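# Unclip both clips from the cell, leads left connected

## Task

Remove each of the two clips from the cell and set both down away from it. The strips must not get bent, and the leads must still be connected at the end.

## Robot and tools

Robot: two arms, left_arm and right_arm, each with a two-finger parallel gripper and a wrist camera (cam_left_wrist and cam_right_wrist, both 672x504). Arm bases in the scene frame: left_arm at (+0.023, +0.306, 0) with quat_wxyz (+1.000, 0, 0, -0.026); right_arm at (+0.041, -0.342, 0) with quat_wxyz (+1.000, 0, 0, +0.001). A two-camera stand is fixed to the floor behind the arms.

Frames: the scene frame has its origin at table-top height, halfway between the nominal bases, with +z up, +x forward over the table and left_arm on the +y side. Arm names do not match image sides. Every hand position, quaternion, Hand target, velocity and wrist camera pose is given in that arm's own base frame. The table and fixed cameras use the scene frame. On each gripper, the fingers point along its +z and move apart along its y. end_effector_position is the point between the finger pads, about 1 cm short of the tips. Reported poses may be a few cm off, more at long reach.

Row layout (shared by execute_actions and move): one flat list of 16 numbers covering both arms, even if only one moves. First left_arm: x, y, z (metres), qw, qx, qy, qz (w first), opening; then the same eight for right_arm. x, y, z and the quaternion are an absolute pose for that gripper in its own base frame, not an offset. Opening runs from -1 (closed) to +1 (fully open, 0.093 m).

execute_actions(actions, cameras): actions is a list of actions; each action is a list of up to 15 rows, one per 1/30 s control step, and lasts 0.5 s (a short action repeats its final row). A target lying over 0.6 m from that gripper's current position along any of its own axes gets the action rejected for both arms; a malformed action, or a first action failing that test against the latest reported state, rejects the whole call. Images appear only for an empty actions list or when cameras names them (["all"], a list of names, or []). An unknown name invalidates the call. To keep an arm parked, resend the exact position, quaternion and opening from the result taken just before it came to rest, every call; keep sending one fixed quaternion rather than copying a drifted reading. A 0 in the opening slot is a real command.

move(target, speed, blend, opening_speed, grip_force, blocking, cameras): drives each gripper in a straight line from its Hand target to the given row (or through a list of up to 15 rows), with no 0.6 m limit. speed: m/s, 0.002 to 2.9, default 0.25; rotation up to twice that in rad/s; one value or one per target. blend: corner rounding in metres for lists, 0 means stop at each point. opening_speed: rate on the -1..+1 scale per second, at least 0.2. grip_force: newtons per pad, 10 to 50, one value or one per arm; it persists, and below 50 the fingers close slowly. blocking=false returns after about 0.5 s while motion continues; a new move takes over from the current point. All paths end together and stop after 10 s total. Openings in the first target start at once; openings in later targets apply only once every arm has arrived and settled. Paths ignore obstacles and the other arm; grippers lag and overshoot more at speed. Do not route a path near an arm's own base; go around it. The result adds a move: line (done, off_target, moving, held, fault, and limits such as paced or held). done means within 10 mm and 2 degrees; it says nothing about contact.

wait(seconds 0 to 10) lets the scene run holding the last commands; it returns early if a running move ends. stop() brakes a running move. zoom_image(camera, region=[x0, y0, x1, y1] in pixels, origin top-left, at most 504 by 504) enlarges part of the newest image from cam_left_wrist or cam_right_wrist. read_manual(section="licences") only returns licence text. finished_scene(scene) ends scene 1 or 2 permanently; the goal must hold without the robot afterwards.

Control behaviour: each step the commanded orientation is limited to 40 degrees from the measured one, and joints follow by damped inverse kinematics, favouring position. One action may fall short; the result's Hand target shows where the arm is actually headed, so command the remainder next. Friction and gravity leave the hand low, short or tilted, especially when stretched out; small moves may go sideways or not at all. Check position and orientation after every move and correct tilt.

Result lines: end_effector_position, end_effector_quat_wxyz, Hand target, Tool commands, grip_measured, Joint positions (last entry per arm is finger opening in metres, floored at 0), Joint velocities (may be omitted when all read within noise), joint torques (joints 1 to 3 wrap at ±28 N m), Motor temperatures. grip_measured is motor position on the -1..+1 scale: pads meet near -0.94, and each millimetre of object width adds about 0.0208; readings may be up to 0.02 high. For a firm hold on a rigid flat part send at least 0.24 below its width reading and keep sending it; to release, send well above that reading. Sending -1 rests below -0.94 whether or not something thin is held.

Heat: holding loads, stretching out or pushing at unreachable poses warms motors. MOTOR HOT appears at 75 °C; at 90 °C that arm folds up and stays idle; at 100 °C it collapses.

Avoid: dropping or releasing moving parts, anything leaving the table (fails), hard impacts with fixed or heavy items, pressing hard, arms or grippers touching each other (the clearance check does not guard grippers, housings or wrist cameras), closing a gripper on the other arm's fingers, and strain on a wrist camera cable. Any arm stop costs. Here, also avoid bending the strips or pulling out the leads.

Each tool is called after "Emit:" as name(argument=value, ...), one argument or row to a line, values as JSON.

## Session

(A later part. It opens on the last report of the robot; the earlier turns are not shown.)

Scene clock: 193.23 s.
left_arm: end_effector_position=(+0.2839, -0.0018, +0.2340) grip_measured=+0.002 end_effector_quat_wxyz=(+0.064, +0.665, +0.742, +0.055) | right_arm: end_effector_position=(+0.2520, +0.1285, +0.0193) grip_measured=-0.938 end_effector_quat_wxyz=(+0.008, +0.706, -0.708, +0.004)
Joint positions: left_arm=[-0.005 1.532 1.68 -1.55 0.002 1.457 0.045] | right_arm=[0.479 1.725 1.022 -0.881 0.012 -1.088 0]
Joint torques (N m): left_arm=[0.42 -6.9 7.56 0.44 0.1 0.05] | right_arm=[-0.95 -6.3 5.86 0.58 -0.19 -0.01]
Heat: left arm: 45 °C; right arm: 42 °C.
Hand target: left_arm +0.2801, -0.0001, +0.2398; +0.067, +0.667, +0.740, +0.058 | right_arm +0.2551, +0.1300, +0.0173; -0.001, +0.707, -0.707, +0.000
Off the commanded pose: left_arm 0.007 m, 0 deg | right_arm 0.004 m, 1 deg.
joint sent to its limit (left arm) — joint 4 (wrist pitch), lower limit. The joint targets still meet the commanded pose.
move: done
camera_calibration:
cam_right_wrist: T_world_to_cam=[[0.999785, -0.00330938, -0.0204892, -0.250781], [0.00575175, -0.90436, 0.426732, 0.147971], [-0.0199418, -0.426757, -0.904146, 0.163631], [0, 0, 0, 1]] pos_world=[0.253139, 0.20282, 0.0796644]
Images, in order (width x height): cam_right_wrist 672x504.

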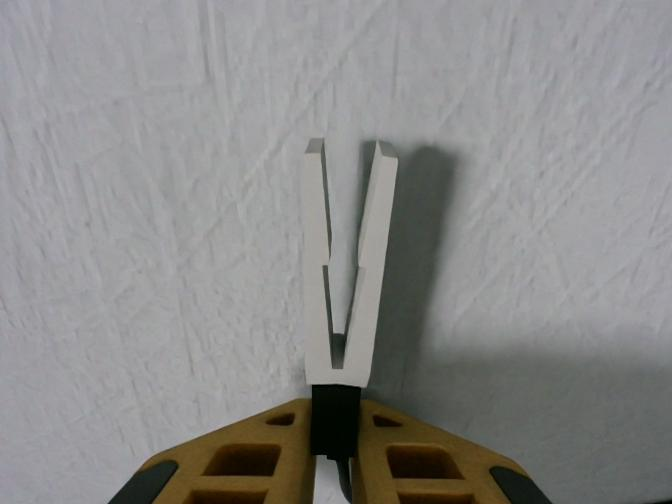

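Emit:
move(
  target=[0.28,0.0,0.24,0.066,0.667,0.74,0.057,0,0.255,0.13,0.010,0,-0.7071,0.7071,0,-1],
  speed=0.03,
)

Emit:
move(
  target=[0.28,0.0,0.24,0.066,0.667,0.74,0.057,0,0.255,0.13,0.010,0,-0.7071,0.7071,0,-0.3],
  opening_speed=0.4,
)

Emit:
move(
  target=[
    [0.28,0.0,0.24,0.066,0.667,0.74,0.057,0,0.255,0.13,0.07,0,-0.7071,0.7071,0,-0.3],
    [0.28,0.0,0.24,0.066,0.667,0.74,0.057,0,0.25,0.05,0.20,0,-0.7071,0.7071,0,-0.3],
  ],
  speed=[0.06,0.2],
  blend=0.01,
  cameras=["cam_right_wrist"],
)

Emit:
move(
  target=[0.27,-0.24,0.24,0,0.6756,0.7373,0,0,0.25,0.0,0.22,0,-0.7071,0.7071,0,-0.3],
  cameras=["all"],
)

Scene clock: 198.23 s.
left_arm: end_effector_position=(+0.2839, -0.0018, +0.2340) grip_measured=+0.002 end_effector_quat_wxyz=(+0.064, +0.665, +0.742, +0.055) | right_arm: end_effector_position=(+0.2517, +0.1284, +0.0152) grip_measured=-0.938 end_effector_quat_wxyz=(+0.009, +0.706, -0.708, +0.003)
Joint positions: left_arm=[-0.005 1.532 1.68 -1.55 0.002 1.457 0.045] | right_arm=[0.479 1.732 1.012 -0.866 0.012 -1.088 0]
Joint torques (N m): left_arm=[0.44 -6.84 7.54 0.43 0.09 0.05] | right_arm=[-0.96 -5.72 5.19 0.72 -0.18 -0.01]
Heat: left arm: 45 °C; right arm: 41 °C.
Hand target: left_arm +0.2801, -0.0001, +0.2398; +0.067, +0.667, +0.740, +0.058 | right_arm +0.2544, +0.1297, +0.0099; +0.001, +0.707, -0.707, +0.000
Off the commanded pose: left_arm 0.007 m, 0 deg | right_arm 0.006 m, 1 deg.
joint sent to its limit (left arm) — joint 4 (wrist pitch), lower limit. The joint targets still meet the commanded pose.
move: done

Scene clock: 200.50 s.
left_arm: end_effector_position=(+0.2839, -0.0018, +0.2340) grip_measured=+0.002 end_effector_quat_wxyz=(+0.064, +0.665, +0.742, +0.055) | right_arm: end_effector_position=(+0.2419, +0.1286, +0.0155) grip_measured=-0.303 end_effector_quat_wxyz=(+0.024, +0.708, -0.706, -0.009)
Joint positions: left_arm=[-0.005 1.532 1.68 -1.55 0.002 1.457 0.045] | right_arm=[0.487 1.732 1.012 -0.901 -0.003 -1.088 0.031]
Joint torques (N m): left_arm=[0.4 -6.87 7.56 0.44 0.11 0.05] | right_arm=[-0.94 -5.82 5.26 1.02 -0.12 -0.01]
Heat: left arm: 45 °C; right arm: 41 °C.
Hand target: left_arm +0.2801, -0.0001, +0.2398; +0.067, +0.667, +0.740, +0.058 | right_arm +0.2529, +0.1331, +0.0108; -0.001, +0.710, -0.704, -0.004
Off the commanded pose: left_arm 0.007 m, 0 deg | right_arm 0.014 m, 3 deg.
joint sent to its limit (left arm) — joint 4 (wrist pitch), lower limit. The joint targets still meet the commanded pose.
move: off_target (right_arm)

Scene clock: 203.27 s.
left_arm: end_effector_position=(+0.2839, -0.0018, +0.2340) grip_measured=+0.002 end_effector_quat_wxyz=(+0.064, +0.665, +0.742, +0.055) | right_arm: end_effector_position=(+0.2527, +0.0491, +0.1886) grip_measured=-0.302 end_effector_quat_wxyz=(+0.012, +0.702, -0.712, -0.003)
Joint positions: left_arm=[-0.005 1.532 1.68 -1.55 0.002 1.457 0.045] | right_arm=[0.197 1.558 1.531 -1.567 0.007 -1.36 0.031]
Joint torques (N m): left_arm=[0.42 -6.89 7.57 0.43 0.09 0.05] | right_arm=[-0.79 -7.1 9.46 0.06 -0.08 -0.03]
Heat: left arm: 45 °C; right arm: 41 °C.
Hand target: left_arm +0.2801, -0.0001, +0.2398; +0.067, +0.667, +0.740, +0.058 | right_arm +0.2528, +0.0480, +0.1999; -0.001, +0.705, -0.710, +0.004
Off the commanded pose: left_arm 0.007 m, 0 deg | right_arm 0.012 m, 2 deg.
joint sent to its limit (left arm) — joint 4 (wrist pitch), lower limit. The joint targets still meet the commanded pose.
joint sent to its limit (right arm) — joint 4 (wrist pitch), lower limit. The joint targets are off in position, not in orientation.
move: off_target (right_arm)
camera_calibration:
cam_right_wrist: T_world_to_cam=[[0.999296, -0.0140674, -0.0347654, -0.244943], [0.00192374, -0.90654, 0.422115, 0.00581848], [-0.0374543, -0.421885, -0.905875, 0.287271], [0, 0, 0, 1]] pos_world=[0.255519, 0.123024, 0.24926]
Images, in order (width x height): cam_right_wrist 672x504.

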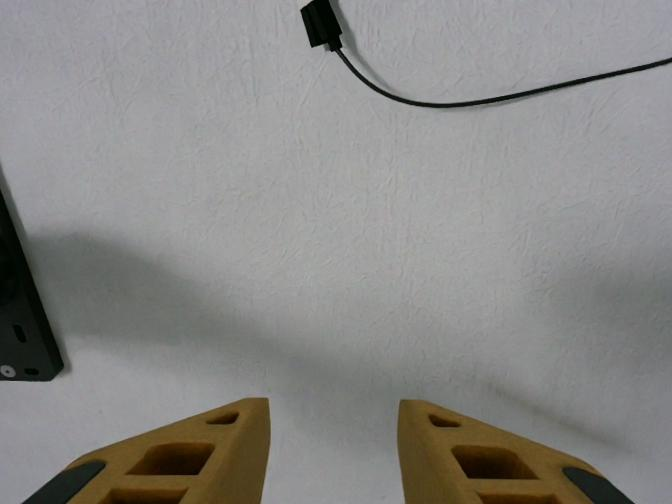

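Scene clock: 205.20 s.
left_arm: end_effector_position=(+0.2700, -0.2348, +0.2376) grip_measured=+0.002 end_effector_quat_wxyz=(+0.101, +0.681, +0.725, +0.015) | right_arm: end_effector_position=(+0.2513, +0.0000, +0.2058) grip_measured=-0.302 end_effector_quat_wxyz=(-0.016, +0.704, -0.710, +0.020)
Joint positions: left_arm=[-0.728 1.797 1.983 -1.553 -0.025 0.784 0.045] | right_arm=[0.005 1.484 1.531 -1.567 0.007 -1.557 0.031]
Joint torques (N m): left_arm=[0.03 -6.82 9.13 0.58 0.15 -0.19] | right_arm=[-0.87 -7.04 9.55 0.22 -0.17 -0.03]
Heat: left arm: 44 °C; right arm: 41 °C.
Hand target: left_arm +0.2716, -0.2374, +0.2394; +0.102, +0.674, +0.732, +0.009 | right_arm +0.2499, +0.0000, +0.2187; -0.032, +0.706, -0.707, +0.030
Off the commanded pose: left_arm 0.006 m, 12 deg | right_arm 0.014 m, 3 deg.
joint sent to its limit (left arm) — joint 4 (wrist pitch), lower limit. The joint targets are off in orientation, not in position.
joint sent to its limit (right arm) — joint 4 (wrist pitch), lower limit. The joint targets are off in orientation, not in position.
move: off_target (left_arm, right_arm)
camera_calibration:
cam_left_wrist: T_world_to_cam=[[-0.982228, -0.0887688, -0.165373, 0.283982], [-0.138112, 0.938464, 0.316562, 0.217841], [0.127096, 0.333776, -0.934045, 0.356051], [0, 0, 0, 1]] pos_world=[0.263768, -0.298069, 0.310571]
cam_right_wrist: T_world_to_cam=[[0.999288, -0.00784395, 0.0369023, -0.258389], [-0.0225412, -0.908493, 0.417291, -0.0388505], [0.0302523, -0.417826, -0.908023, 0.265546], [0, 0, 0, 1]] pos_world=[0.249296, 0.0736299, 0.266869]

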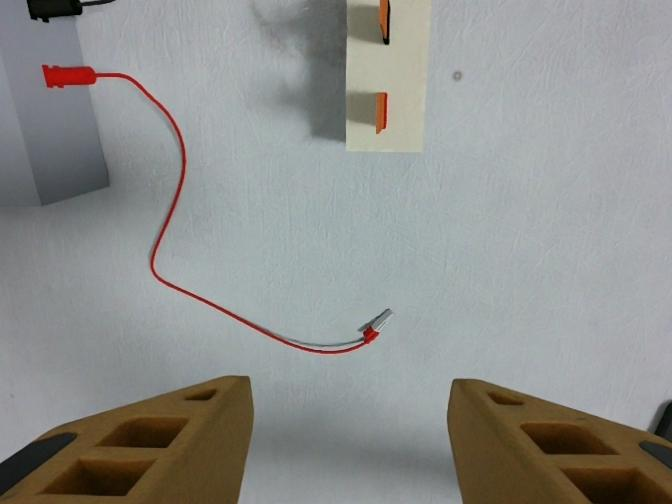

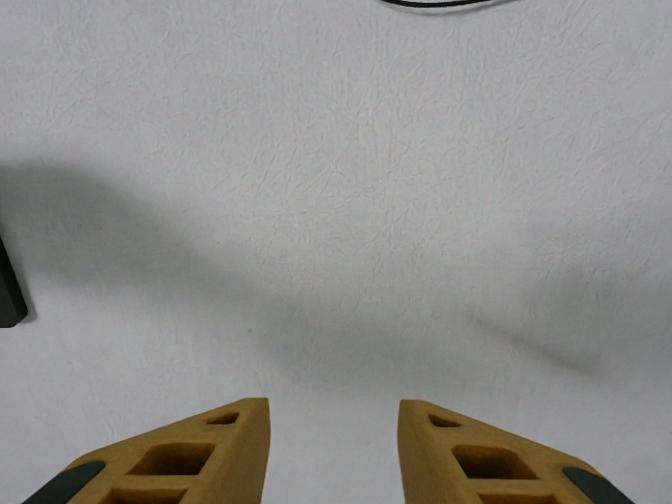

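Both off, clear.

Emit:
finished_scene(
  scene=1,
)

The scene is finished: the task was done.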